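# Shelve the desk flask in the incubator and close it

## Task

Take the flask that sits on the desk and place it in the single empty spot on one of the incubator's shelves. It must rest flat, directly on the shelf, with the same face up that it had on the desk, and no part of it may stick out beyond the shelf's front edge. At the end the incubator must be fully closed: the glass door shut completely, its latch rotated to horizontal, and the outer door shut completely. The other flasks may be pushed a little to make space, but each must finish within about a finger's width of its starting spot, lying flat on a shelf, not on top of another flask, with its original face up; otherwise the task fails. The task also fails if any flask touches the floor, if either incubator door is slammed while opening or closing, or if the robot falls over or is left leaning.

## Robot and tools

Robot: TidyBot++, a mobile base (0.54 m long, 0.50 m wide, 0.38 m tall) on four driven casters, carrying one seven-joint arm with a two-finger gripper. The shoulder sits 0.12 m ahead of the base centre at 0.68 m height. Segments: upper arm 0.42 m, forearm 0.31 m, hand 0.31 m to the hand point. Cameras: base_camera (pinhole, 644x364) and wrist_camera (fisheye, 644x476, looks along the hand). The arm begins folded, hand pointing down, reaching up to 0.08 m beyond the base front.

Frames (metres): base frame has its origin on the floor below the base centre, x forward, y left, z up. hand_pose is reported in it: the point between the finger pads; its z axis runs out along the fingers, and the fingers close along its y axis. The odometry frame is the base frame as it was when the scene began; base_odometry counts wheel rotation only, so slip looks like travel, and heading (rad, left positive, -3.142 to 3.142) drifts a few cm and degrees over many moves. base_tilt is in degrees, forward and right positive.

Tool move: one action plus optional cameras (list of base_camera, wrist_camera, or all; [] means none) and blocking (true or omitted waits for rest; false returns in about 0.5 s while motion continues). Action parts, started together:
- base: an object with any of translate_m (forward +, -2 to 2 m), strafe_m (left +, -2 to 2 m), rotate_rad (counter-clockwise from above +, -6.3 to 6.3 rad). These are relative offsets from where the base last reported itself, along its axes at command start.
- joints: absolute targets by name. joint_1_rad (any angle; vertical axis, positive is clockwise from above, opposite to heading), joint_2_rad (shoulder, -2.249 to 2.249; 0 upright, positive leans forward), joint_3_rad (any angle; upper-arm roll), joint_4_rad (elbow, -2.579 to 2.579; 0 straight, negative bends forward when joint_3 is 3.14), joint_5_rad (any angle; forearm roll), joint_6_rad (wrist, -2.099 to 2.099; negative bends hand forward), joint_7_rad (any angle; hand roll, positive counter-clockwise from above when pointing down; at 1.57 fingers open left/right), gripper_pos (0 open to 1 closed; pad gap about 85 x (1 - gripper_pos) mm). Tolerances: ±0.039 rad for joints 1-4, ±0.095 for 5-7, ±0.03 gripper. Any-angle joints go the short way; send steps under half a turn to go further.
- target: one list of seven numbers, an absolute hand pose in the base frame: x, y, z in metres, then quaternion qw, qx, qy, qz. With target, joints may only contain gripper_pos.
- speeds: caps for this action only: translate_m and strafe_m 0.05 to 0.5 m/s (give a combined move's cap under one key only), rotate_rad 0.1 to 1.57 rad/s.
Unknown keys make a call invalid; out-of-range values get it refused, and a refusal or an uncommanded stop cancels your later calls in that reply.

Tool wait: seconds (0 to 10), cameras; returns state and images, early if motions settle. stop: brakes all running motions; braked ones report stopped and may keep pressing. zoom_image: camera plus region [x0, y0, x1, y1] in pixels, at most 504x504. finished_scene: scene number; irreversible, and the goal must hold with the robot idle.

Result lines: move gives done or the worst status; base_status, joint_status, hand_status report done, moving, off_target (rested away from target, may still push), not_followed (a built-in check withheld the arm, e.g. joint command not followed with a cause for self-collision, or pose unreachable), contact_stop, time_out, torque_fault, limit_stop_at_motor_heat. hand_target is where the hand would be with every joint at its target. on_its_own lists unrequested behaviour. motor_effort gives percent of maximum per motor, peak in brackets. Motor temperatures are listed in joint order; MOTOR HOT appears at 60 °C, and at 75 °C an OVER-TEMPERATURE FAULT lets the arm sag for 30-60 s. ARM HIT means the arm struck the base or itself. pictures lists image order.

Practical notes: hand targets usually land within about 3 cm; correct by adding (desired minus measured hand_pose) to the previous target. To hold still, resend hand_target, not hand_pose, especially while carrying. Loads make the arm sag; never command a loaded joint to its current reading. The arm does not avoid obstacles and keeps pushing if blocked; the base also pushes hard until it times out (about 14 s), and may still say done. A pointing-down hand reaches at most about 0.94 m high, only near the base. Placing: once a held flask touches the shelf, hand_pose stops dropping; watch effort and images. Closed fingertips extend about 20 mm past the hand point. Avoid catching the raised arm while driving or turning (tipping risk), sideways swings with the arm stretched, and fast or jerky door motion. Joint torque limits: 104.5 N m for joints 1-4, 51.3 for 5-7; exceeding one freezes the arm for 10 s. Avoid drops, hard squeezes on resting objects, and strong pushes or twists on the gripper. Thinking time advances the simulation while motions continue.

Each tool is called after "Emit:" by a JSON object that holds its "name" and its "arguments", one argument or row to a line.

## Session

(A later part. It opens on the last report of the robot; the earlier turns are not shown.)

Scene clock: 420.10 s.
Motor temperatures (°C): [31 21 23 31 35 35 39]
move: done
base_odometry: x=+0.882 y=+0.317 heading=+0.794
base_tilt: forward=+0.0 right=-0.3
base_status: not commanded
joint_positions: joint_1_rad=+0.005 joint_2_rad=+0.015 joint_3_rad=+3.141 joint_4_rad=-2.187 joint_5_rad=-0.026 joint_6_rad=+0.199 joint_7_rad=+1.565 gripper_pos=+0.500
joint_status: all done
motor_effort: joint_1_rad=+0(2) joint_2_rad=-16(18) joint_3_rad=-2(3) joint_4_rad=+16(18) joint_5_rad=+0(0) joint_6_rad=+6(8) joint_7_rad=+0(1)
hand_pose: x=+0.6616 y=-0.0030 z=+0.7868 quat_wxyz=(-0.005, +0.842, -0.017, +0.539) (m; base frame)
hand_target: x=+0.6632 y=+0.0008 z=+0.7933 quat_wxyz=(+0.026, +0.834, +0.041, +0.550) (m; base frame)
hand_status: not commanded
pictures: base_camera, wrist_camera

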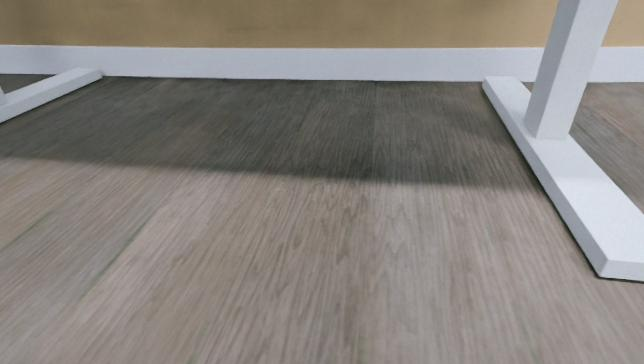

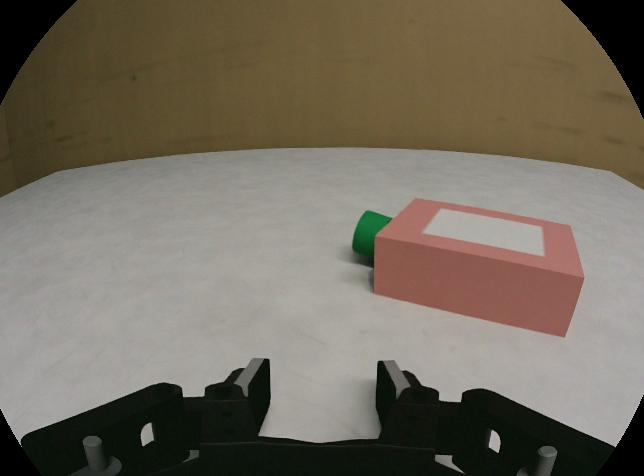

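Emit:
{"name": "move", "arguments": {
  "joints": {"joint_2_rad":-0.1,"joint_4_rad":-1.8,"joint_6_rad":-0.3,"gripper_pos":0.0},
  "cameras": []
}}

Emit:
{"name": "move", "arguments": {
  "joints": {"joint_2_rad":0.1,"joint_4_rad":-0.95,"joint_6_rad":-2.07,"joint_7_rad":-0.47},
  "base": {"translate_m":0.2,"strafe_m":-0.11}
}}

Scene clock: 445.73 s.
Motor temperatures (°C): [31 21 23 31 35 35 39]
move: done
base_odometry: x=+0.882 y=+0.317 heading=+0.794
base_tilt: forward=+0.1 right=-0.4
base_status: not commanded
joint_positions: joint_1_rad=+0.005 joint_2_rad=-0.084 joint_3_rad=+3.141 joint_4_rad=-1.816 joint_5_rad=-0.026 joint_6_rad=-0.245 joint_7_rad=+1.565 gripper_pos=+0.000
joint_status: all done
motor_effort: joint_1_rad=-1(1) joint_2_rad=-18(21) joint_3_rad=-1(2) joint_4_rad=+22(22) joint_5_rad=+0(1) joint_6_rad=+8(9) joint_7_rad=+0(1)
hand_pose: x=+0.6799 y=+0.0005 z=+0.9278 quat_wxyz=(-0.010, +0.835, -0.014, +0.550) (m; base frame)
hand_target: x=+0.6718 y=-0.0042 z=+0.9305 quat_wxyz=(+0.031, +0.841, +0.037, +0.539) (m; base frame)
hand_status: not commanded
pictures: none
No camera images: "cameras" was empty.

Scene clock: 448.67 s.
Motor temperatures (°C): [31 21 23 31 35 35 39]
move: done
base_odometry: x=+1.101 y=+0.382 heading=+0.795
base_tilt: forward=+0.1 right=-0.3
base_status: done
joint_positions: joint_1_rad=+0.005 joint_2_rad=+0.087 joint_3_rad=+3.141 joint_4_rad=-0.968 joint_5_rad=-0.026 joint_6_rad=-2.015 joint_7_rad=-0.390 gripper_pos=+0.000
joint_status: all done
motor_effort: joint_1_rad=+1(2) joint_2_rad=-18(23) joint_3_rad=-1(2) joint_4_rad=+15(23) joint_5_rad=+0(1) joint_6_rad=+1(9) joint_7_rad=+1(2)
hand_pose: x=+0.4513 y=+0.0071 z=+0.9457 quat_wxyz=(-0.036, +0.559, -0.828, +0.010) (m; base frame)
hand_target: x=+0.4403 y=-0.0085 z=+0.9458 quat_wxyz=(-0.002, +0.515, -0.857, +0.017) (m; base frame)
hand_status: not commanded
pictures: base_camera, wrist_camera

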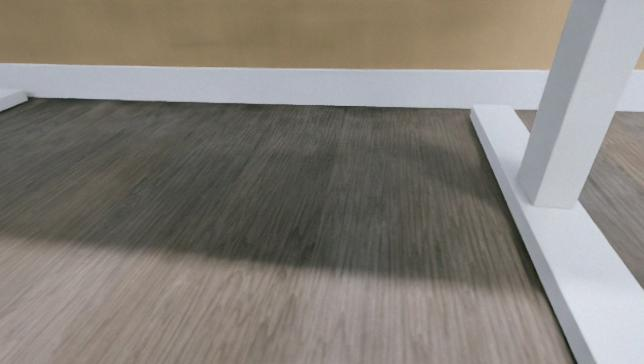

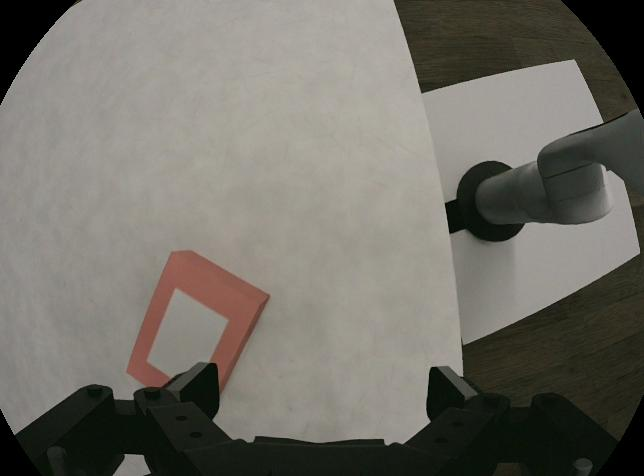

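Emit:
{"name": "move", "arguments": {
  "joints": {"joint_2_rad":0.15,"joint_4_rad":-1.12,"joint_6_rad":-1.9,"joint_7_rad":-0.92},
  "base": {"translate_m":0.05,"strafe_m":-0.02}
}}

Scene clock: 499.80 s.
Motor temperatures (°C): [31 21 23 31 35 35 39]
move: done
base_odometry: x=+1.151 y=+0.404 heading=+0.795
base_tilt: forward=+0.0 right=-0.3
base_status: done
joint_positions: joint_1_rad=+0.005 joint_2_rad=+0.160 joint_3_rad=+3.141 joint_4_rad=-1.114 joint_5_rad=-0.026 joint_6_rad=-1.942 joint_7_rad=-0.840 gripper_pos=+0.000
joint_status: all done
motor_effort: joint_1_rad=+1(2) joint_2_rad=-21(25) joint_3_rad=-1(2) joint_4_rad=+16(17) joint_5_rad=+0(1) joint_6_rad=-1(2) joint_7_rad=+1(1)
hand_pose: x=+0.4636 y=+0.0073 z=+0.8789 quat_wxyz=(+0.030, +0.359, -0.933, -0.025) (m; base frame)
hand_target: x=+0.4732 y=-0.0093 z=+0.8799 quat_wxyz=(+0.018, +0.313, -0.950, +0.009) (m; base frame)
hand_status: not commanded
pictures: base_camera, wrist_camera

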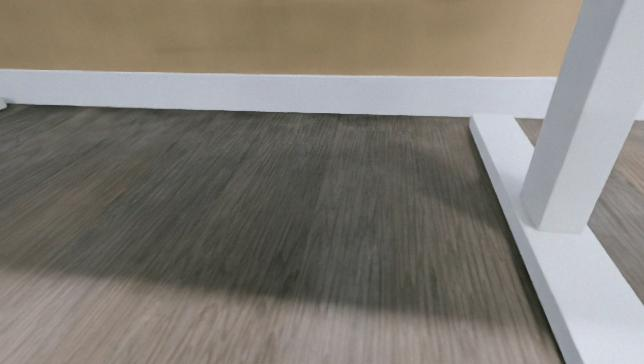

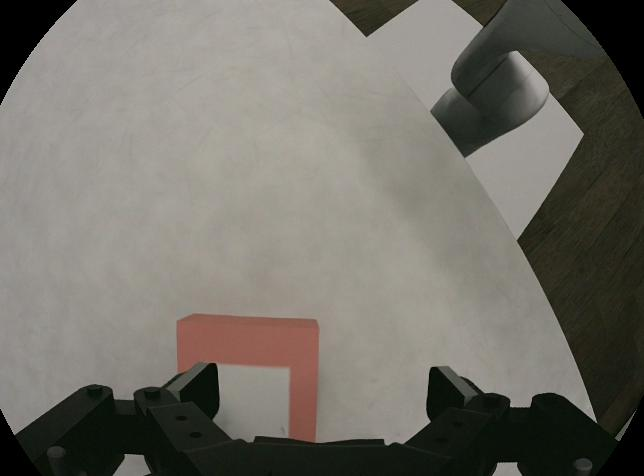

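Emit:
{"name": "move", "arguments": {
  "joints": {"joint_6_rad":-1.80,"joint_7_rad":-0.92},
  "base": {"translate_m":0.034}
}}

Scene clock: 511.00 s.
Motor temperatures (°C): [31 21 23 31 35 35 39]
move: done
base_odometry: x=+1.175 y=+0.428 heading=+0.794
base_tilt: forward=+0.1 right=-0.3
base_status: done
joint_positions: joint_1_rad=+0.005 joint_2_rad=+0.164 joint_3_rad=+3.141 joint_4_rad=-1.116 joint_5_rad=-0.026 joint_6_rad=-1.836 joint_7_rad=-0.842 gripper_pos=+0.000
joint_status: all done
motor_effort: joint_1_rad=+0(1) joint_2_rad=-22(26) joint_3_rad=-1(2) joint_4_rad=+16(17) joint_5_rad=+0(1) joint_6_rad=+0(2) joint_7_rad=+0(1)
hand_pose: x=+0.4970 y=+0.0074 z=+0.8759 quat_wxyz=(-0.017, +0.357, -0.934, -0.007) (m; base frame)
hand_target: x=+0.5043 y=-0.0097 z=+0.8806 quat_wxyz=(-0.029, +0.313, -0.949, +0.025) (m; base frame)
hand_status: not commanded
pictures: base_camera, wrist_camera

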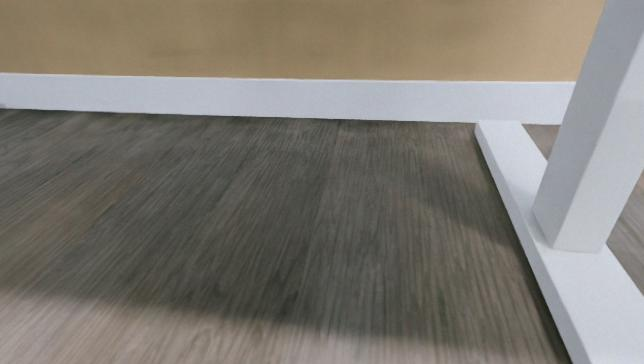

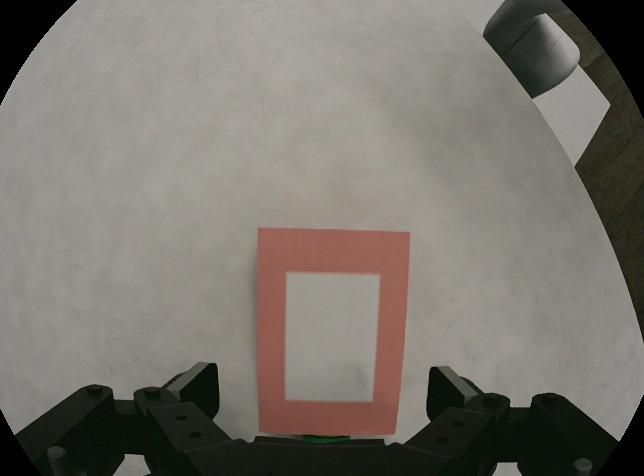

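Emit:
{"name": "move", "arguments": {
  "joints": {"joint_2_rad":0.155,"joint_4_rad":-1.215,"joint_6_rad":-1.73},
  "base": {"translate_m":-0.004,"strafe_m":0.004}
}}

Scene clock: 517.03 s.
Motor temperatures (°C): [31 21 23 31 35 35 39]
move: done
base_odometry: x=+1.169 y=+0.428 heading=+0.794
base_tilt: forward=+0.1 right=-0.3
base_status: done
joint_positions: joint_1_rad=+0.005 joint_2_rad=+0.162 joint_3_rad=+3.141 joint_4_rad=-1.206 joint_5_rad=-0.026 joint_6_rad=-1.781 joint_7_rad=-0.842 gripper_pos=+0.000
joint_status: all done
motor_effort: joint_1_rad=+0(2) joint_2_rad=-22(24) joint_3_rad=-1(3) joint_4_rad=+16(17) joint_5_rad=+0(1) joint_6_rad=+0(1) joint_7_rad=+0(1)
hand_pose: x=+0.4924 y=+0.0074 z=+0.8494 quat_wxyz=(-0.001, +0.356, -0.934, -0.013) (m; base frame)
hand_target: x=+0.5049 y=-0.0098 z=+0.8493 quat_wxyz=(-0.015, +0.315, -0.949, +0.021) (m; base frame)
hand_status: not commanded
pictures: base_camera, wrist_camera

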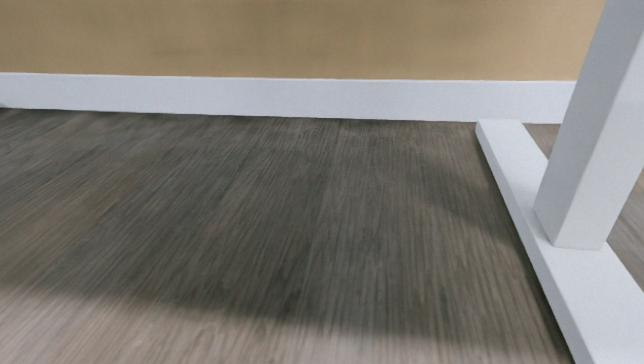

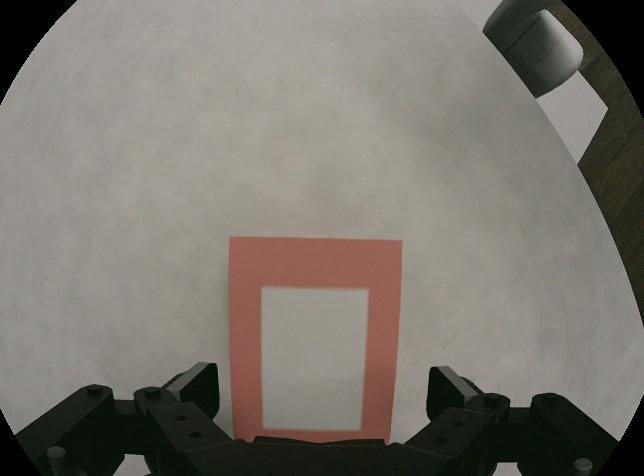

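Emit:
{"name": "move", "arguments": {
  "joints": {"joint_2_rad":0.152,"joint_4_rad":-1.31,"joint_6_rad":-1.64},
  "base": {"translate_m":0.004,"strafe_m":-0.003}
}}

Scene clock: 526.87 s.
Motor temperatures (°C): [31 21 23 31 35 35 39]
move: done
base_odometry: x=+1.174 y=+0.429 heading=+0.794
base_tilt: forward=+0.0 right=-0.3
base_status: done
joint_positions: joint_1_rad=+0.005 joint_2_rad=+0.161 joint_3_rad=+3.141 joint_4_rad=-1.301 joint_5_rad=-0.026 joint_6_rad=-1.693 joint_7_rad=-0.842 gripper_pos=+0.000
joint_status: all done
motor_effort: joint_1_rad=-1(3) joint_2_rad=-22(24) joint_3_rad=-1(2) joint_4_rad=+16(18) joint_5_rad=+0(1) joint_6_rad=+0(1) joint_7_rad=+0(1)
hand_pose: x=+0.4948 y=+0.0076 z=+0.8203 quat_wxyz=(+0.001, +0.355, -0.935, -0.015) (m; base frame)
hand_target: x=+0.5075 y=-0.0099 z=+0.8209 quat_wxyz=(-0.014, +0.316, -0.948, +0.021) (m; base frame)
hand_status: not commanded
pictures: base_camera, wrist_camera

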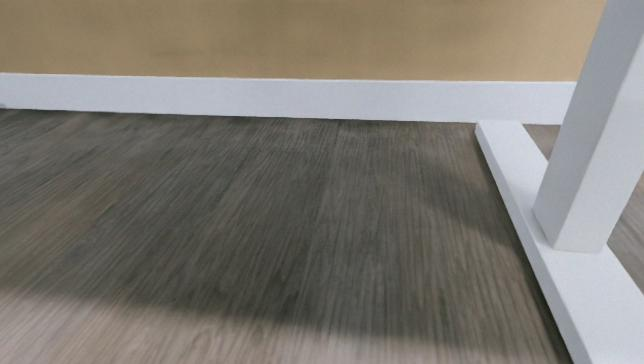

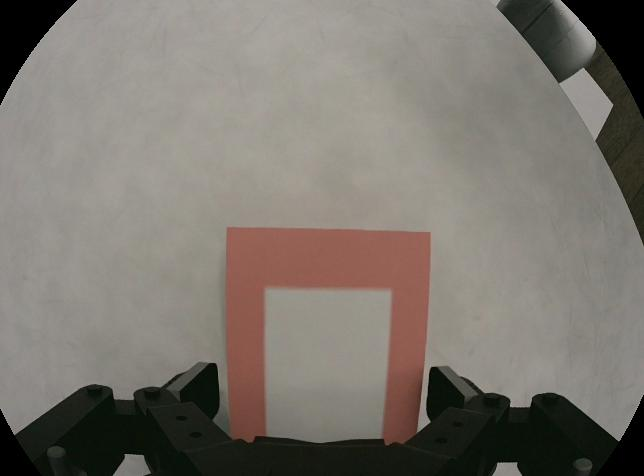

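Emit:
{"name": "move", "arguments": {
  "joints": {"joint_2_rad":0.150,"joint_4_rad":-1.425,"joint_6_rad":-1.53}
}}

Scene clock: 530.97 s.
Motor temperatures (°C): [31 21 23 31 35 35 39]
move: off_target
base_odometry: x=+1.174 y=+0.429 heading=+0.794
base_tilt: forward=+0.0 right=-0.4
base_status: not commanded
joint_positions: joint_1_rad=+0.005 joint_2_rad=+0.122 joint_3_rad=+3.141 joint_4_rad=-1.377 joint_5_rad=-0.026 joint_6_rad=-1.601 joint_7_rad=-0.843 gripper_pos=+0.000
joint_status: joint_4_rad off_target (ended at -1.377, target -1.425); the others done
motor_effort: joint_1_rad=-1(2) joint_2_rad=-12(22) joint_3_rad=-2(3) joint_4_rad=+11(17) joint_5_rad=+0(2) joint_6_rad=+3(4) joint_7_rad=+0(1)
hand_pose: x=+0.4968 y=+0.0076 z=+0.8110 quat_wxyz=(-0.024, +0.354, -0.935, -0.005) (m; base frame)
hand_target: x=+0.5076 y=-0.0099 z=+0.7856 quat_wxyz=(-0.013, +0.318, -0.948, +0.020) (m; base frame)
hand_status: not commanded
pictures: base_camera, wrist_camera

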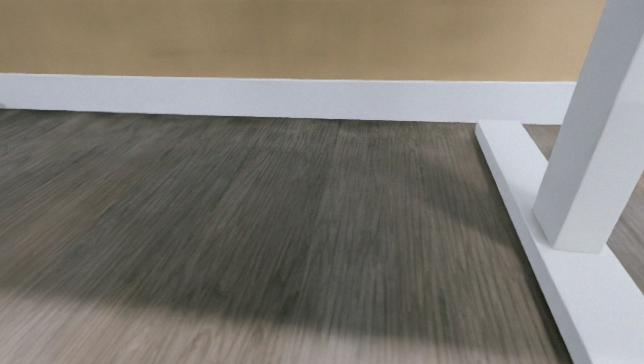

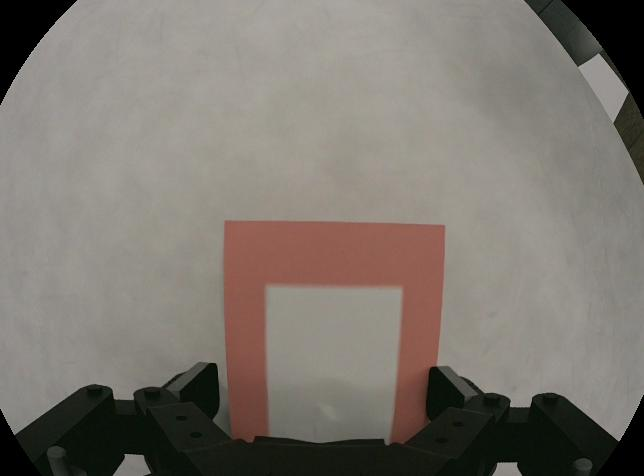

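Emit:
{"name": "move", "arguments": {
  "joints": {"joint_2_rad":0.155,"joint_4_rad":-1.30,"joint_6_rad":-1.66},
  "cameras": []
}}

Emit:
{"name": "move", "arguments": {
  "base": {"translate_m":-0.003,"strafe_m":0.003}
}}

Scene clock: 536.93 s.
Motor temperatures (°C): [31 21 23 31 35 35 39]
move: done
base_odometry: x=+1.174 y=+0.429 heading=+0.794
base_tilt: forward=+0.0 right=-0.3
base_status: not commanded
joint_positions: joint_1_rad=+0.005 joint_2_rad=+0.155 joint_3_rad=+3.141 joint_4_rad=-1.318 joint_5_rad=-0.026 joint_6_rad=-1.615 joint_7_rad=-0.843 gripper_pos=+0.000
joint_status: all done
motor_effort: joint_1_rad=-1(2) joint_2_rad=-22(24) joint_3_rad=-1(2) joint_4_rad=+17(17) joint_5_rad=+0(1) joint_6_rad=+0(4) joint_7_rad=+0(1)
hand_pose: x=+0.5134 y=+0.0075 z=+0.8173 quat_wxyz=(-0.029, +0.354, -0.935, -0.003) (m; base frame)
hand_target: x=+0.5044 y=-0.0099 z=+0.8228 quat_wxyz=(-0.008, +0.316, -0.949, +0.018) (m; base frame)
hand_status: not commanded
pictures: none
No camera images: "cameras" was empty.

Scene clock: 537.47 s.
Motor temperatures (°C): [31 21 23 31 35 35 39]
move: done
base_odometry: x=+1.170 y=+0.429 heading=+0.794
base_tilt: forward=+0.0 right=-0.3
base_status: done
joint_positions: joint_1_rad=+0.005 joint_2_rad=+0.155 joint_3_rad=+3.141 joint_4_rad=-1.318 joint_5_rad=-0.026 joint_6_rad=-1.615 joint_7_rad=-0.843 gripper_pos=+0.000
joint_status: not commanded
motor_effort: joint_1_rad=+0(2) joint_2_rad=-23(24) joint_3_rad=-1(2) joint_4_rad=+17(17) joint_5_rad=+0(1) joint_6_rad=+1(1) joint_7_rad=+1(1)
hand_pose: x=+0.5135 y=+0.0074 z=+0.8173 quat_wxyz=(-0.029, +0.354, -0.935, -0.003) (m; base frame)
hand_target: x=+0.5044 y=-0.0099 z=+0.8228 quat_wxyz=(-0.008, +0.316, -0.949, +0.018) (m; base frame)
hand_status: not commanded
pictures: base_camera, wrist_camera

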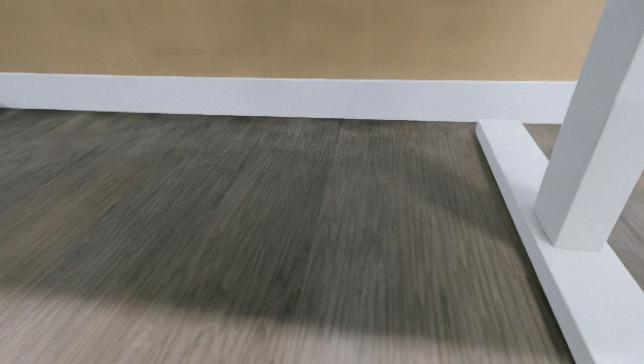

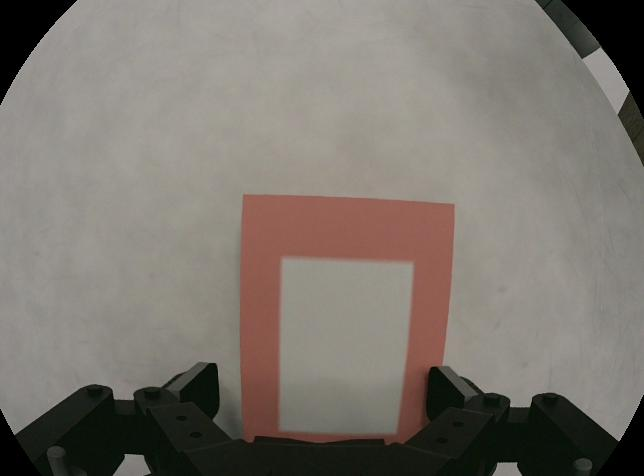

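Emit:
{"name": "move", "arguments": {
  "joints": {"joint_6_rad":-1.70}
}}

Scene clock: 542.03 s.
Motor temperatures (°C): [31 21 23 31 35 35 39]
move: done
base_odometry: x=+1.170 y=+0.429 heading=+0.794
base_tilt: forward=+0.0 right=-0.3
base_status: not commanded
joint_positions: joint_1_rad=+0.005 joint_2_rad=+0.155 joint_3_rad=+3.141 joint_4_rad=-1.317 joint_5_rad=-0.026 joint_6_rad=-1.660 joint_7_rad=-0.843 gripper_pos=+0.000
joint_status: all done
motor_effort: joint_1_rad=+0(1) joint_2_rad=-22(23) joint_3_rad=+0(2) joint_4_rad=+17(17) joint_5_rad=+0(1) joint_6_rad=+0(1) joint_7_rad=+1(1)
hand_pose: x=+0.4998 y=+0.0075 z=+0.8171 quat_wxyz=(-0.009, +0.355, -0.935, -0.010) (m; base frame)
hand_target: x=+0.4920 y=-0.0098 z=+0.8227 quat_wxyz=(+0.011, +0.316, -0.949, +0.012) (m; base frame)
hand_status: not commanded
pictures: base_camera, wrist_camera

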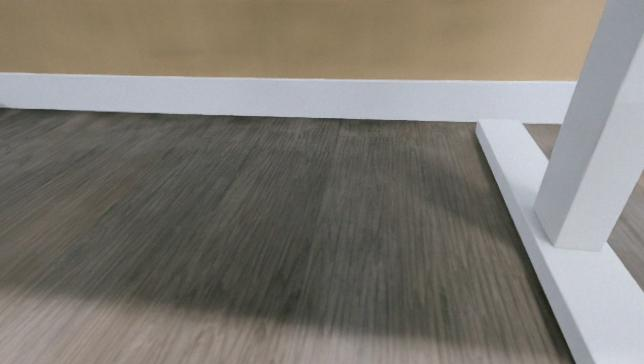

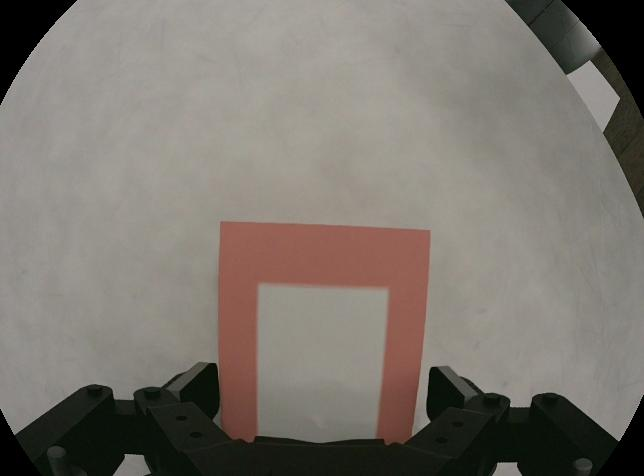

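Emit:
{"name": "move", "arguments": {
  "joints": {"joint_7_rad":-0.97,"joint_2_rad":0.150,"joint_4_rad":-1.365,"joint_6_rad":-1.60}
}}

Scene clock: 547.50 s.
Motor temperatures (°C): [31 21 23 31 35 35 39]
move: done
base_odometry: x=+1.170 y=+0.429 heading=+0.794
base_tilt: forward=+0.1 right=-0.3
base_status: not commanded
joint_positions: joint_1_rad=+0.005 joint_2_rad=+0.147 joint_3_rad=+3.141 joint_4_rad=-1.343 joint_5_rad=-0.025 joint_6_rad=-1.629 joint_7_rad=-0.892 gripper_pos=+0.000
joint_status: all done
motor_effort: joint_1_rad=+1(1) joint_2_rad=-18(22) joint_3_rad=+0(1) joint_4_rad=+13(17) joint_5_rad=+0(2) joint_6_rad=-1(1) joint_7_rad=+0(1)
hand_pose: x=+0.5010 y=+0.0073 z=+0.8122 quat_wxyz=(-0.015, +0.331, -0.943, -0.008) (m; base frame)
hand_target: x=+0.5040 y=-0.0099 z=+0.8043 quat_wxyz=(-0.008, +0.293, -0.956, +0.018) (m; base frame)
hand_status: not commanded
pictures: base_camera, wrist_camera

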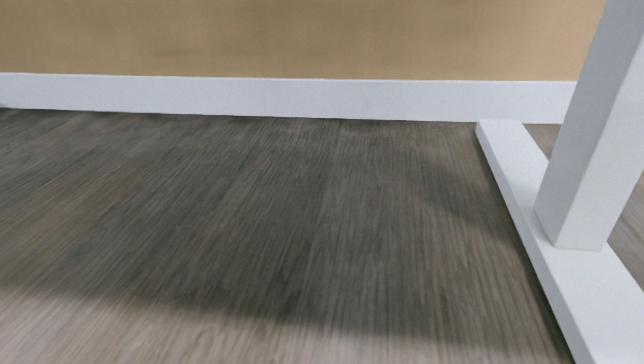

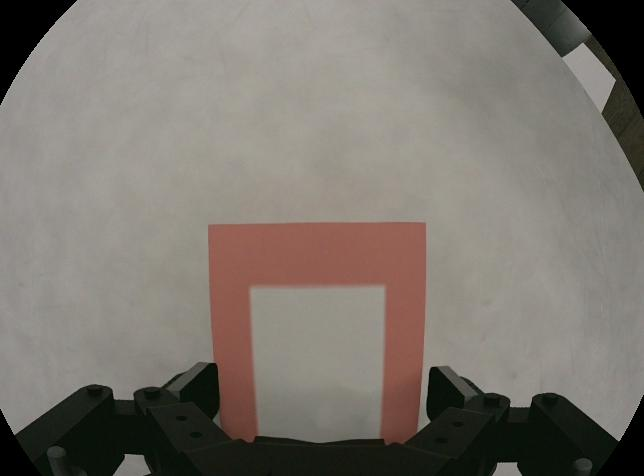

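Emit:
{"name": "move", "arguments": {
  "joints": {"joint_2_rad":0.145,"joint_4_rad":-1.33,"joint_6_rad":-1.63},
  "cameras": []
}}

Emit:
{"name": "move", "arguments": {
  "base": {"translate_m":0.003,"strafe_m":-0.002}
}}

Scene clock: 554.63 s.
Motor temperatures (°C): [31 21 23 31 35 35 39]
move: done
base_odometry: x=+1.170 y=+0.429 heading=+0.794
base_tilt: forward=+0.0 right=-0.3
base_status: not commanded
joint_positions: joint_1_rad=+0.005 joint_2_rad=+0.147 joint_3_rad=+3.141 joint_4_rad=-1.339 joint_5_rad=-0.025 joint_6_rad=-1.629 joint_7_rad=-0.893 gripper_pos=+0.000
joint_status: all done
motor_effort: joint_1_rad=+0(1) joint_2_rad=-22(23) joint_3_rad=-1(2) joint_4_rad=+17(17) joint_5_rad=+0(1) joint_6_rad=+0(1) joint_7_rad=+1(1)
hand_pose: x=+0.5021 y=+0.0073 z=+0.8134 quat_wxyz=(-0.016, +0.331, -0.943, -0.007) (m; base frame)
hand_target: x=+0.5040 y=-0.0099 z=+0.8173 quat_wxyz=(-0.013, +0.292, -0.956, +0.020) (m; base frame)
hand_status: not commanded
pictures: none
No camera images: "cameras" was empty.

Scene clock: 555.17 s.
Motor temperatures (°C): [31 21 23 31 35 35 39]
move: done
base_odometry: x=+1.173 y=+0.430 heading=+0.795
base_tilt: forward=+0.1 right=-0.4
base_status: done
joint_positions: joint_1_rad=+0.005 joint_2_rad=+0.148 joint_3_rad=+3.141 joint_4_rad=-1.339 joint_5_rad=-0.025 joint_6_rad=-1.629 joint_7_rad=-0.893 gripper_pos=+0.000
joint_status: not commanded
motor_effort: joint_1_rad=+0(2) joint_2_rad=-22(25) joint_3_rad=-2(2) joint_4_rad=+17(17) joint_5_rad=+0(1) joint_6_rad=+0(1) joint_7_rad=+0(1)
hand_pose: x=+0.5022 y=+0.0073 z=+0.8132 quat_wxyz=(-0.016, +0.331, -0.943, -0.008) (m; base frame)
hand_target: x=+0.5040 y=-0.0099 z=+0.8173 quat_wxyz=(-0.013, +0.292, -0.956, +0.020) (m; base frame)
hand_status: not commanded
pictures: base_camera, wrist_camera

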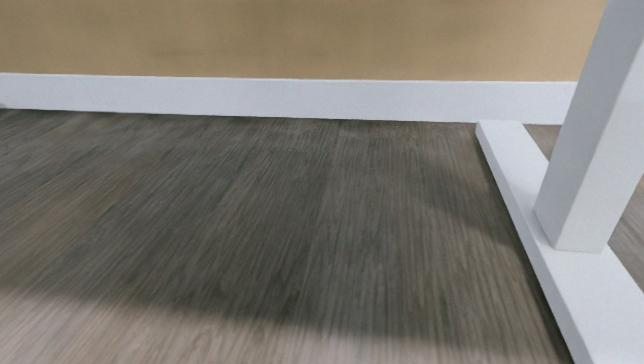

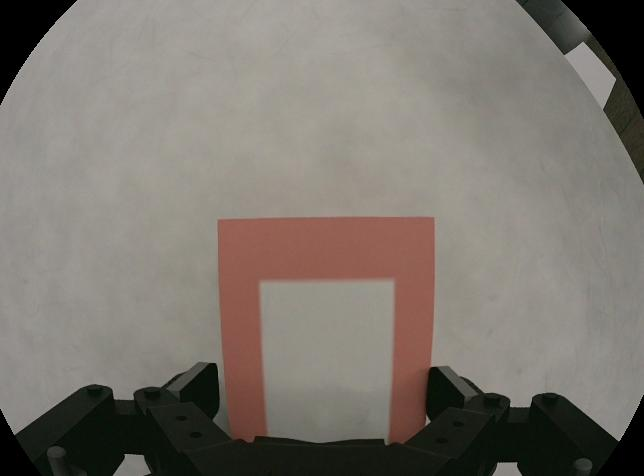

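Emit:
{"name": "move", "arguments": {
  "base": {"translate_m":-0.0015,"strafe_m":0.001}
}}

Emit:
{"name": "zoom_image", "arguments": {
  "camera": "wrist_camera",
  "region": [180, 320, 470, 450]
}}

Scene clock: 561.33 s.
Motor temperatures (°C): [31 21 23 31 35 35 39]
move: done
base_odometry: x=+1.171 y=+0.429 heading=+0.794
base_tilt: forward=+0.0 right=-0.3
base_status: done
joint_positions: joint_1_rad=+0.005 joint_2_rad=+0.148 joint_3_rad=+3.141 joint_4_rad=-1.339 joint_5_rad=-0.025 joint_6_rad=-1.629 joint_7_rad=-0.893 gripper_pos=+0.000
joint_status: not commanded
motor_effort: joint_1_rad=+0(2) joint_2_rad=-21(24) joint_3_rad=-1(2) joint_4_rad=+17(17) joint_5_rad=+0(1) joint_6_rad=+0(1) joint_7_rad=+1(1)
hand_pose: x=+0.5022 y=+0.0072 z=+0.8132 quat_wxyz=(-0.016, +0.331, -0.943, -0.007) (m; base frame)
hand_target: x=+0.5040 y=-0.0099 z=+0.8173 quat_wxyz=(-0.013, +0.292, -0.956, +0.020) (m; base frame)
hand_status: not commanded
pictures: base_camera, wrist_camera

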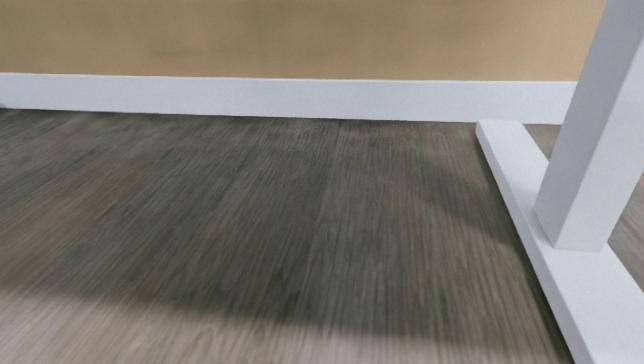

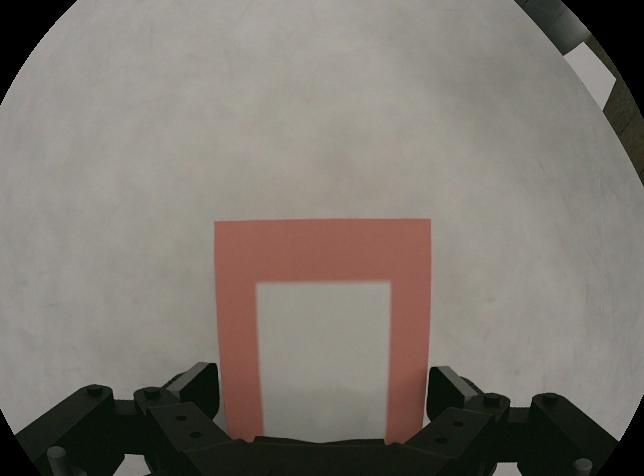

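Scaled by 1.738.

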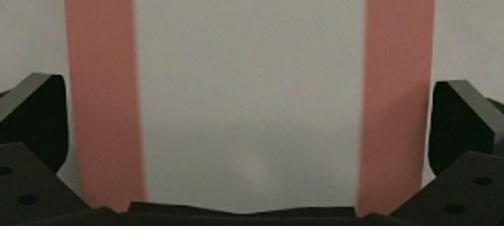

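Emit:
{"name": "move", "arguments": {
  "joints": {"joint_2_rad":0.140,"joint_4_rad":-1.44,"joint_6_rad":-1.52}
}}

Scene clock: 566.23 s.
Motor temperatures (°C): [31 21 23 31 35 35 39]
move: done
base_odometry: x=+1.171 y=+0.429 heading=+0.794
base_tilt: forward=+0.1 right=-0.3
base_status: not commanded
joint_positions: joint_1_rad=+0.005 joint_2_rad=+0.148 joint_3_rad=+3.141 joint_4_rad=-1.431 joint_5_rad=-0.025 joint_6_rad=-1.568 joint_7_rad=-0.893 gripper_pos=+0.000
joint_status: all done
motor_effort: joint_1_rad=+0(1) joint_2_rad=-22(24) joint_3_rad=-1(2) joint_4_rad=+16(17) joint_5_rad=+0(1) joint_6_rad=+0(1) joint_7_rad=+1(1)
hand_pose: x=+0.4940 y=+0.0073 z=+0.7844 quat_wxyz=(-0.002, +0.330, -0.944, -0.012) (m; base frame)
hand_target: x=+0.5050 y=-0.0099 z=+0.7847 quat_wxyz=(-0.015, +0.294, -0.956, +0.021) (m; base frame)
hand_status: not commanded
pictures: base_camera, wrist_camera

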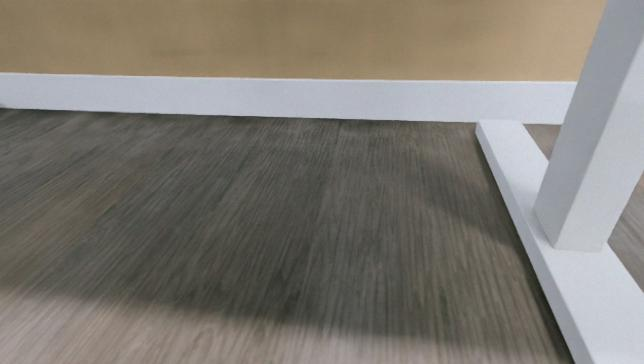

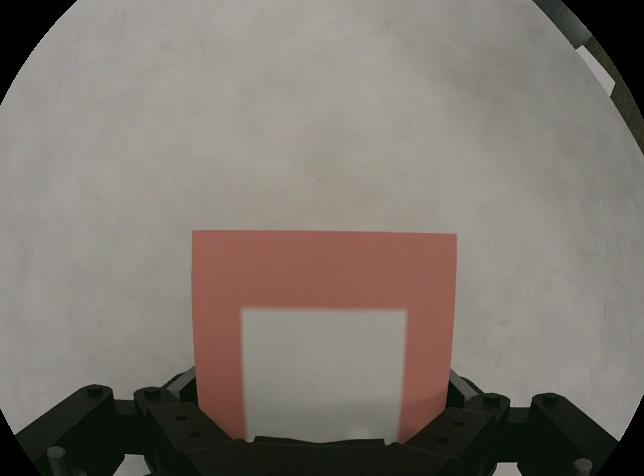

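Emit:
{"name": "move", "arguments": {
  "joints": {"gripper_pos":0.35},
  "cameras": []
}}

Emit:
{"name": "move", "arguments": {
  "joints": {"joint_2_rad":0.145,"joint_4_rad":-1.25,"joint_6_rad":-1.75},
  "cameras": ["wrist_camera"]
}}

Emit:
{"name": "move", "arguments": {
  "joints": {"joint_7_rad":1.64},
  "base": {"translate_m":-0.07},
  "cameras": ["wrist_camera"]
}}

Scene clock: 578.00 s.
Motor temperatures (°C): [31 21 23 31 35 35 39]
move: off_target
base_odometry: x=+1.171 y=+0.429 heading=+0.794
base_tilt: forward=+0.0 right=-0.4
base_status: not commanded
joint_positions: joint_1_rad=+0.005 joint_2_rad=+0.141 joint_3_rad=+3.141 joint_4_rad=-1.433 joint_5_rad=-0.025 joint_6_rad=-1.567 joint_7_rad=-0.893 gripper_pos=+0.044
joint_status: gripper_pos off_target (ended at +0.044, target +0.350)
motor_effort: joint_1_rad=-1(1) joint_2_rad=-21(22) joint_3_rad=-1(2) joint_4_rad=+16(17) joint_5_rad=-1(1) joint_6_rad=+0(1) joint_7_rad=+0(1)
hand_pose: x=+0.4927 y=+0.0073 z=+0.7861 quat_wxyz=(-0.004, +0.330, -0.944, -0.012) (m; base frame)
hand_target: x=+0.5050 y=-0.0099 z=+0.7847 quat_wxyz=(-0.015, +0.294, -0.956, +0.021) (m; base frame)
hand_status: not commanded
pictures: none
No camera images: "cameras" was empty.

Scene clock: 579.17 s.
Motor temperatures (°C): [31 21 23 31 35 35 39]
move: done
base_odometry: x=+1.171 y=+0.429 heading=+0.794
base_tilt: forward=+0.0 right=-0.3
base_status: not commanded
joint_positions: joint_1_rad=+0.005 joint_2_rad=+0.144 joint_3_rad=+3.141 joint_4_rad=-1.269 joint_5_rad=-0.025 joint_6_rad=-1.699 joint_7_rad=-0.893 gripper_pos=+0.044
joint_status: all done
motor_effort: joint_1_rad=-1(1) joint_2_rad=-22(24) joint_3_rad=-1(2) joint_4_rad=+17(19) joint_5_rad=+0(1) joint_6_rad=+0(1) joint_7_rad=+1(1)
hand_pose: x=+0.4992 y=+0.0072 z=+0.8365 quat_wxyz=(-0.018, +0.332, -0.943, -0.007) (m; base frame)
hand_target: x=+0.4882 y=-0.0097 z=+0.8420 quat_wxyz=(+0.006, +0.291, -0.957, +0.014) (m; base frame)
hand_status: not commanded
pictures: wrist_camera

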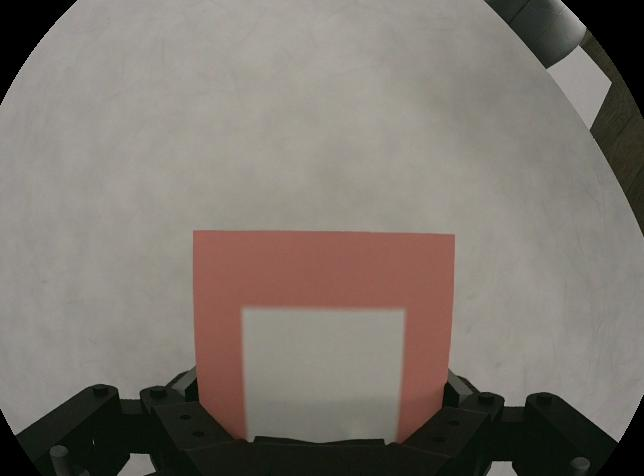

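Scene clock: 582.13 s.
Motor temperatures (°C): [31 21 23 31 35 35 39]
move: done
base_odometry: x=+1.122 y=+0.379 heading=+0.794
base_tilt: forward=+0.1 right=-0.3
base_status: done
joint_positions: joint_1_rad=+0.005 joint_2_rad=+0.149 joint_3_rad=+3.141 joint_4_rad=-1.268 joint_5_rad=-0.025 joint_6_rad=-1.707 joint_7_rad=+1.564 gripper_pos=+0.044
joint_status: all done
motor_effort: joint_1_rad=+0(2) joint_2_rad=-23(26) joint_3_rad=-1(2) joint_4_rad=+18(18) joint_5_rad=+0(1) joint_6_rad=+1(1) joint_7_rad=+0(1)
hand_pose: x=+0.4977 y=+0.0071 z=+0.8351 quat_wxyz=(-0.012, +1.000, -0.004, +0.009) (m; base frame)
hand_target: x=+0.4882 y=-0.0097 z=+0.8420 quat_wxyz=(+0.015, +0.999, +0.029, -0.002) (m; base frame)
hand_status: not commanded
pictures: wrist_camera

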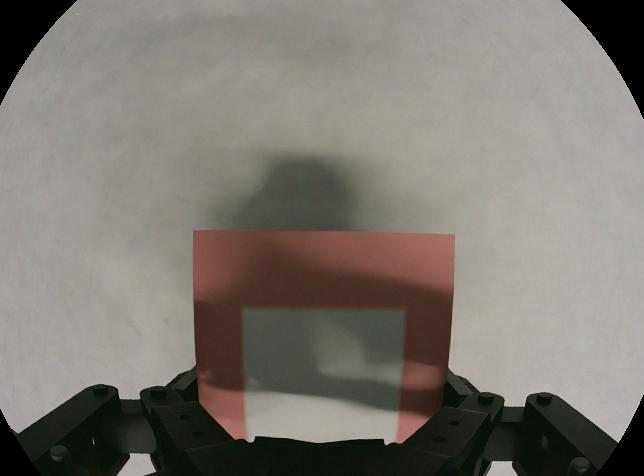

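Emit:
{"name": "move", "arguments": {
  "joints": {"joint_2_rad":0.135,"joint_4_rad":-1.43,"joint_6_rad":-1.53},
  "cameras": []
}}

Emit:
{"name": "move", "arguments": {
  "joints": {"joint_2_rad":0.135,"joint_4_rad":-1.445,"joint_6_rad":-1.52},
  "cameras": ["wrist_camera"]
}}

Scene clock: 590.03 s.
Motor temperatures (°C): [31 21 23 31 35 35 39]
move: done
base_odometry: x=+1.122 y=+0.379 heading=+0.794
base_tilt: forward=+0.0 right=-0.3
base_status: not commanded
joint_positions: joint_1_rad=+0.005 joint_2_rad=+0.145 joint_3_rad=+3.141 joint_4_rad=-1.419 joint_5_rad=-0.025 joint_6_rad=-1.581 joint_7_rad=+1.564 gripper_pos=+0.044
joint_status: all done
motor_effort: joint_1_rad=-1(2) joint_2_rad=-22(24) joint_3_rad=-1(2) joint_4_rad=+17(18) joint_5_rad=+0(1) joint_6_rad=+0(1) joint_7_rad=+1(1)
hand_pose: x=+0.4928 y=+0.0071 z=+0.7891 quat_wxyz=(-0.012, +1.000, -0.006, -0.002) (m; base frame)
hand_target: x=+0.5044 y=-0.0099 z=+0.7897 quat_wxyz=(+0.016, +0.999, +0.032, +0.023) (m; base frame)
hand_status: not commanded
pictures: none
No camera images: "cameras" was empty.

Scene clock: 590.57 s.
Motor temperatures (°C): [31 21 23 31 35 35 39]
move: done
base_odometry: x=+1.122 y=+0.379 heading=+0.794
base_tilt: forward=+0.0 right=-0.3
base_status: not commanded
joint_positions: joint_1_rad=+0.005 joint_2_rad=+0.140 joint_3_rad=+3.141 joint_4_rad=-1.426 joint_5_rad=-0.025 joint_6_rad=-1.572 joint_7_rad=+1.564 gripper_pos=+0.044
joint_status: all done
motor_effort: joint_1_rad=+0(1) joint_2_rad=-19(22) joint_3_rad=-1(1) joint_4_rad=+16(17) joint_5_rad=-1(1) joint_6_rad=+1(1) joint_7_rad=+0(1)
hand_pose: x=+0.4933 y=+0.0071 z=+0.7885 quat_wxyz=(-0.012, +1.000, -0.006, +0.002) (m; base frame)
hand_target: x=+0.5029 y=-0.0099 z=+0.7850 quat_wxyz=(+0.016, +0.999, +0.033, +0.020) (m; base frame)
hand_status: not commanded
pictures: wrist_camera

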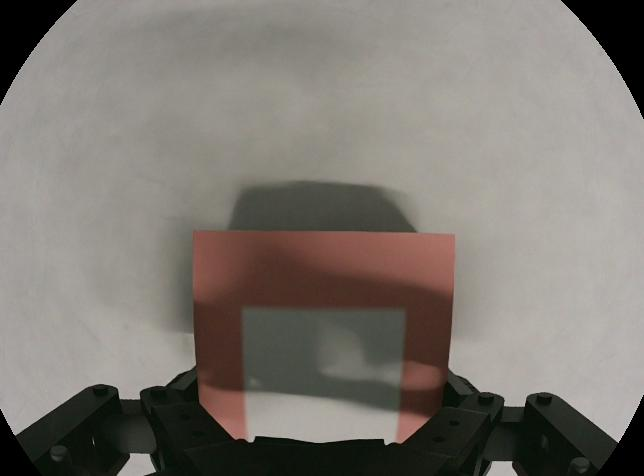

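Emit:
{"name": "move", "arguments": {
  "joints": {"joint_2_rad":0.133,"joint_4_rad":-1.455,"joint_6_rad":-1.515},
  "cameras": []
}}

Emit:
{"name": "move", "arguments": {
  "joints": {"gripper_pos":0.0},
  "cameras": []
}}

Emit:
{"name": "move", "arguments": {
  "joints": {"joint_2_rad":0.14,"joint_4_rad":-1.15,"joint_6_rad":-1.83},
  "cameras": ["wrist_camera"]
}}

Emit:
{"name": "move", "arguments": {
  "joints": {"joint_2_rad":0.1,"joint_4_rad":-0.95,"joint_6_rad":-2.0},
  "base": {"translate_m":-0.4},
  "cameras": []
}}

Emit:
{"name": "move", "arguments": {
  "joints": {"joint_2_rad":0.0,"joint_4_rad":-2.18,"joint_6_rad":0.3},
  "cameras": ["wrist_camera"]
}}

Scene clock: 605.93 s.
Motor temperatures (°C): [31 21 23 31 35 35 39]
move: done
base_odometry: x=+1.122 y=+0.379 heading=+0.794
base_tilt: forward=+0.1 right=-0.2
base_status: not commanded
joint_positions: joint_1_rad=+0.005 joint_2_rad=+0.137 joint_3_rad=+3.141 joint_4_rad=-1.430 joint_5_rad=-0.025 joint_6_rad=-1.566 joint_7_rad=+1.564 gripper_pos=+0.044
joint_status: all done
motor_effort: joint_1_rad=+0(2) joint_2_rad=-19(20) joint_3_rad=-2(2) joint_4_rad=+15(16) joint_5_rad=+0(1) joint_6_rad=+1(2) joint_7_rad=+0(1)
hand_pose: x=+0.4933 y=+0.0071 z=+0.7885 quat_wxyz=(-0.012, +1.000, -0.006, +0.004) (m; base frame)
hand_target: x=+0.5011 y=-0.0099 z=+0.7825 quat_wxyz=(+0.016, +0.999, +0.033, +0.019) (m; base frame)
hand_status: not commanded
pictures: none
No camera images: "cameras" was empty.

Scene clock: 606.80 s.
Motor temperatures (°C): [31 21 23 31 35 35 39]
move: done
base_odometry: x=+1.122 y=+0.379 heading=+0.794
base_tilt: forward=+0.0 right=-0.3
base_status: not commanded
joint_positions: joint_1_rad=+0.005 joint_2_rad=+0.137 joint_3_rad=+3.141 joint_4_rad=-1.444 joint_5_rad=-0.025 joint_6_rad=-1.563 joint_7_rad=+1.564 gripper_pos=+0.000
joint_status: all done
motor_effort: joint_1_rad=+0(1) joint_2_rad=-21(22) joint_3_rad=+0(2) joint_4_rad=+17(17) joint_5_rad=+0(1) joint_6_rad=+0(1) joint_7_rad=+0(1)
hand_pose: x=+0.4899 y=+0.0072 z=+0.7840 quat_wxyz=(-0.012, +1.000, -0.006, -0.002) (m; base frame)
hand_target: x=+0.5011 y=-0.0099 z=+0.7825 quat_wxyz=(+0.016, +0.999, +0.033, +0.019) (m; base frame)
hand_status: not commanded
pictures: none
No camera images: "cameras" was empty.

Scene clock: 608.20 s.
Motor temperatures (°C): [31 21 23 31 35 35 39]
move: done
base_odometry: x=+1.122 y=+0.379 heading=+0.794
base_tilt: forward=+0.1 right=-0.3
base_status: not commanded
joint_positions: joint_1_rad=+0.005 joint_2_rad=+0.137 joint_3_rad=+3.141 joint_4_rad=-1.167 joint_5_rad=-0.025 joint_6_rad=-1.776 joint_7_rad=+1.564 gripper_pos=+0.000
joint_status: all done
motor_effort: joint_1_rad=+0(2) joint_2_rad=-22(24) joint_3_rad=-1(2) joint_4_rad=+16(18) joint_5_rad=+0(0) joint_6_rad=+1(2) joint_7_rad=+0(1)
hand_pose: x=+0.4989 y=+0.0070 z=+0.8708 quat_wxyz=(-0.012, +0.999, -0.003, +0.031) (m; base frame)
hand_target: x=+0.4864 y=-0.0095 z=+0.8745 quat_wxyz=(+0.015, +0.999, +0.028, +0.010) (m; base frame)
hand_status: not commanded
pictures: wrist_camera

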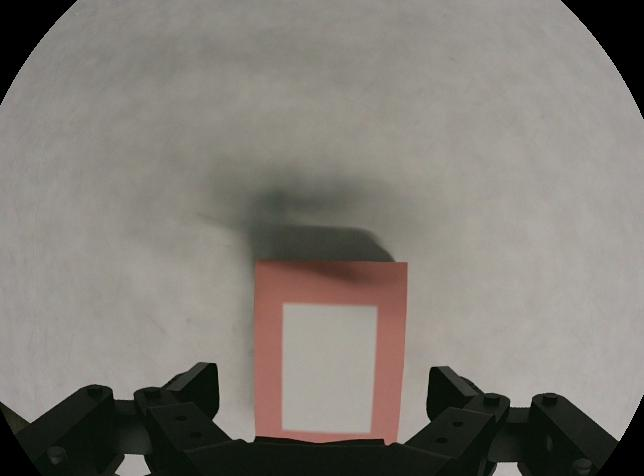

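Scene clock: 610.20 s.
Motor temperatures (°C): [31 21 23 31 35 35 39]
move: done
base_odometry: x=+0.842 y=+0.094 heading=+0.794
base_tilt: forward=+0.0 right=-0.3
base_status: done
joint_positions: joint_1_rad=+0.005 joint_2_rad=+0.098 joint_3_rad=+3.141 joint_4_rad=-0.965 joint_5_rad=-0.025 joint_6_rad=-1.953 joint_7_rad=+1.564 gripper_pos=+0.000
joint_status: all done
motor_effort: joint_1_rad=-1(1) joint_2_rad=-19(27) joint_3_rad=-1(2) joint_4_rad=+15(17) joint_5_rad=+0(0) joint_6_rad=+1(3) joint_7_rad=+0(1)
hand_pose: x=+0.4740 y=+0.0067 z=+0.9447 quat_wxyz=(-0.011, +0.998, -0.001, +0.063) (m; base frame)
hand_target: x=+0.4621 y=-0.0089 z=+0.9470 quat_wxyz=(+0.015, +0.999, +0.025, +0.045) (m; base frame)
hand_status: not commanded
pictures: none
No camera images: "cameras" was empty.

Scene clock: 613.43 s.
Motor temperatures (°C): [31 21 23 31 35 35 39]
move: done
base_odometry: x=+0.842 y=+0.094 heading=+0.794
base_tilt: forward=+0.0 right=-0.3
base_status: not commanded
joint_positions: joint_1_rad=+0.005 joint_2_rad=+0.023 joint_3_rad=+3.141 joint_4_rad=-2.167 joint_5_rad=-0.025 joint_6_rad=+0.248 joint_7_rad=+1.564 gripper_pos=+0.000
joint_status: all done
motor_effort: joint_1_rad=+0(2) joint_2_rad=-19(23) joint_3_rad=-1(2) joint_4_rad=+19(21) joint_5_rad=+1(1) joint_6_rad=+8(9) joint_7_rad=+0(1)
hand_pose: x=+0.6745 y=-0.0033 z=+0.8070 quat_wxyz=(-0.005, +0.825, -0.017, +0.564) (m; base frame)
hand_target: x=+0.6733 y=+0.0013 z=+0.8279 quat_wxyz=(+0.027, +0.807, +0.040, +0.589) (m; base frame)
hand_status: not commanded
pictures: wrist_camera

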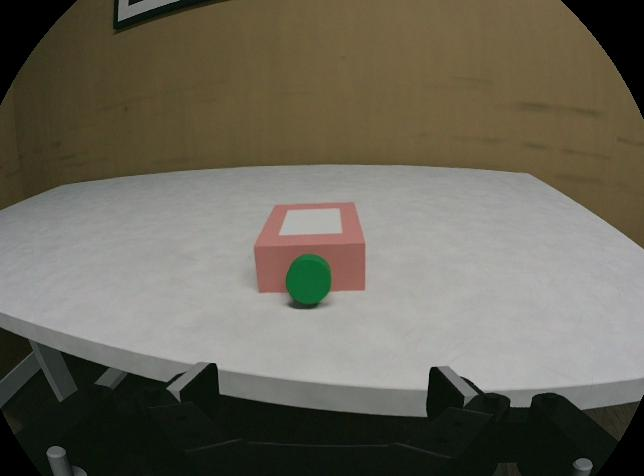

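Emit:
{"name": "move", "arguments": {

}}

Scene clock: 651.17 s.
Motor temperatures (°C): [31 21 23 31 35 35 39]
base_odometry: x=+0.842 y=+0.094 heading=+0.794
base_tilt: forward=+0.0 right=-0.2
base_status: not commanded
joint_positions: joint_1_rad=+0.005 joint_2_rad=+0.023 joint_3_rad=+3.141 joint_4_rad=-2.167 joint_5_rad=-0.025 joint_6_rad=+0.250 joint_7_rad=+1.564 gripper_pos=+0.000
joint_status: all done
motor_effort: joint_1_rad=-1(2) joint_2_rad=-19(23) joint_3_rad=-1(2) joint_4_rad=+19(21) joint_5_rad=+0(1) joint_6_rad=+9(9) joint_7_rad=+1(1)
hand_pose: x=+0.6748 y=-0.0033 z=+0.8077 quat_wxyz=(-0.005, +0.825, -0.017, +0.565) (m; base frame)
hand_target: x=+0.6733 y=+0.0013 z=+0.8279 quat_wxyz=(+0.027, +0.807, +0.040, +0.589) (m; base frame)
hand_status: not commanded
pictures: base_camera, wrist_camera

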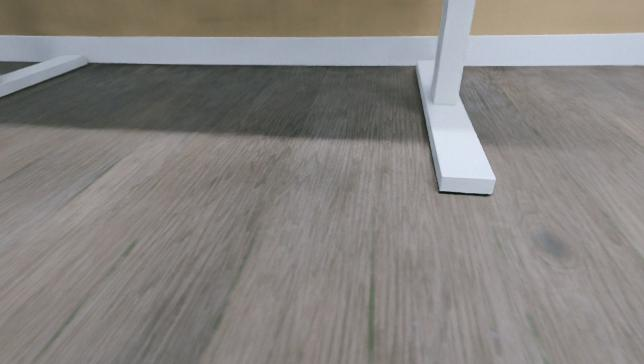

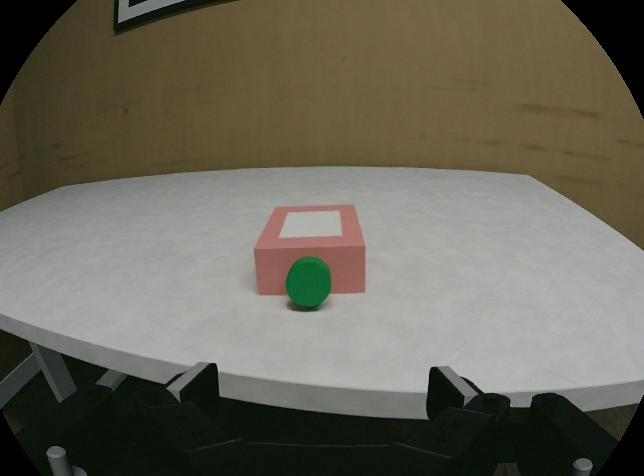

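Emit:
{"name": "move", "arguments": {
  "base": {"translate_m": -0.05, "strafe_m": 0.010},
  "cameras": []
}}

Emit:
{"name": "move", "arguments": {
  "joints": {"joint_2_rad": 0.09, "joint_4_rad": -2.365, "joint_6_rad": 0.675},
  "cameras": ["wrist_camera"]
}}

Scene clock: 670.13 s.
Motor temperatures (°C): [31 22 23 31 35 35 39]
move: done
base_odometry: x=+0.800 y=+0.065 heading=+0.794
base_tilt: forward=+0.1 right=-0.3
base_status: done
joint_positions: joint_1_rad=+0.005 joint_2_rad=+0.007 joint_3_rad=+3.141 joint_4_rad=-2.174 joint_5_rad=-0.025 joint_6_rad=+0.252 joint_7_rad=+1.564 gripper_pos=+0.000
joint_status: not commanded
motor_effort: joint_1_rad=+0(2) joint_2_rad=-19(22) joint_3_rad=-1(2) joint_4_rad=+19(20) joint_5_rad=+0(1) joint_6_rad=+8(9) joint_7_rad=+1(1)
hand_pose: x=+0.6710 y=-0.0033 z=+0.8133 quat_wxyz=(-0.005, +0.822, -0.016, +0.570) (m; base frame)
hand_target: x=+0.6733 y=+0.0013 z=+0.8279 quat_wxyz=(+0.027, +0.807, +0.040, +0.589) (m; base frame)
hand_status: not commanded
pictures: none
No camera images: "cameras" was empty.

Scene clock: 671.63 s.
Motor temperatures (°C): [31 22 23 31 35 35 39]
move: done
base_odometry: x=+0.800 y=+0.065 heading=+0.794
base_tilt: forward=+0.1 right=-0.3
base_status: not commanded
joint_positions: joint_1_rad=+0.005 joint_2_rad=+0.084 joint_3_rad=+3.141 joint_4_rad=-2.356 joint_5_rad=-0.025 joint_6_rad=+0.623 joint_7_rad=+1.564 gripper_pos=+0.000
joint_status: all done
motor_effort: joint_1_rad=+0(1) joint_2_rad=-19(20) joint_3_rad=-1(2) joint_4_rad=+16(19) joint_5_rad=+1(1) joint_6_rad=+9(10) joint_7_rad=+1(1)
hand_pose: x=+0.6592 y=-0.0058 z=+0.7851 quat_wxyz=(-0.001, +0.788, -0.017, +0.615) (m; base frame)
hand_target: x=+0.6606 y=+0.0045 z=+0.7930 quat_wxyz=(+0.023, +0.776, +0.040, +0.629) (m; base frame)
hand_status: not commanded
pictures: wrist_camera

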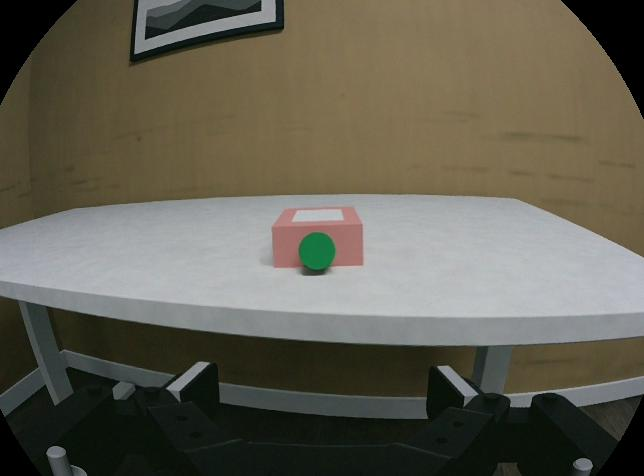

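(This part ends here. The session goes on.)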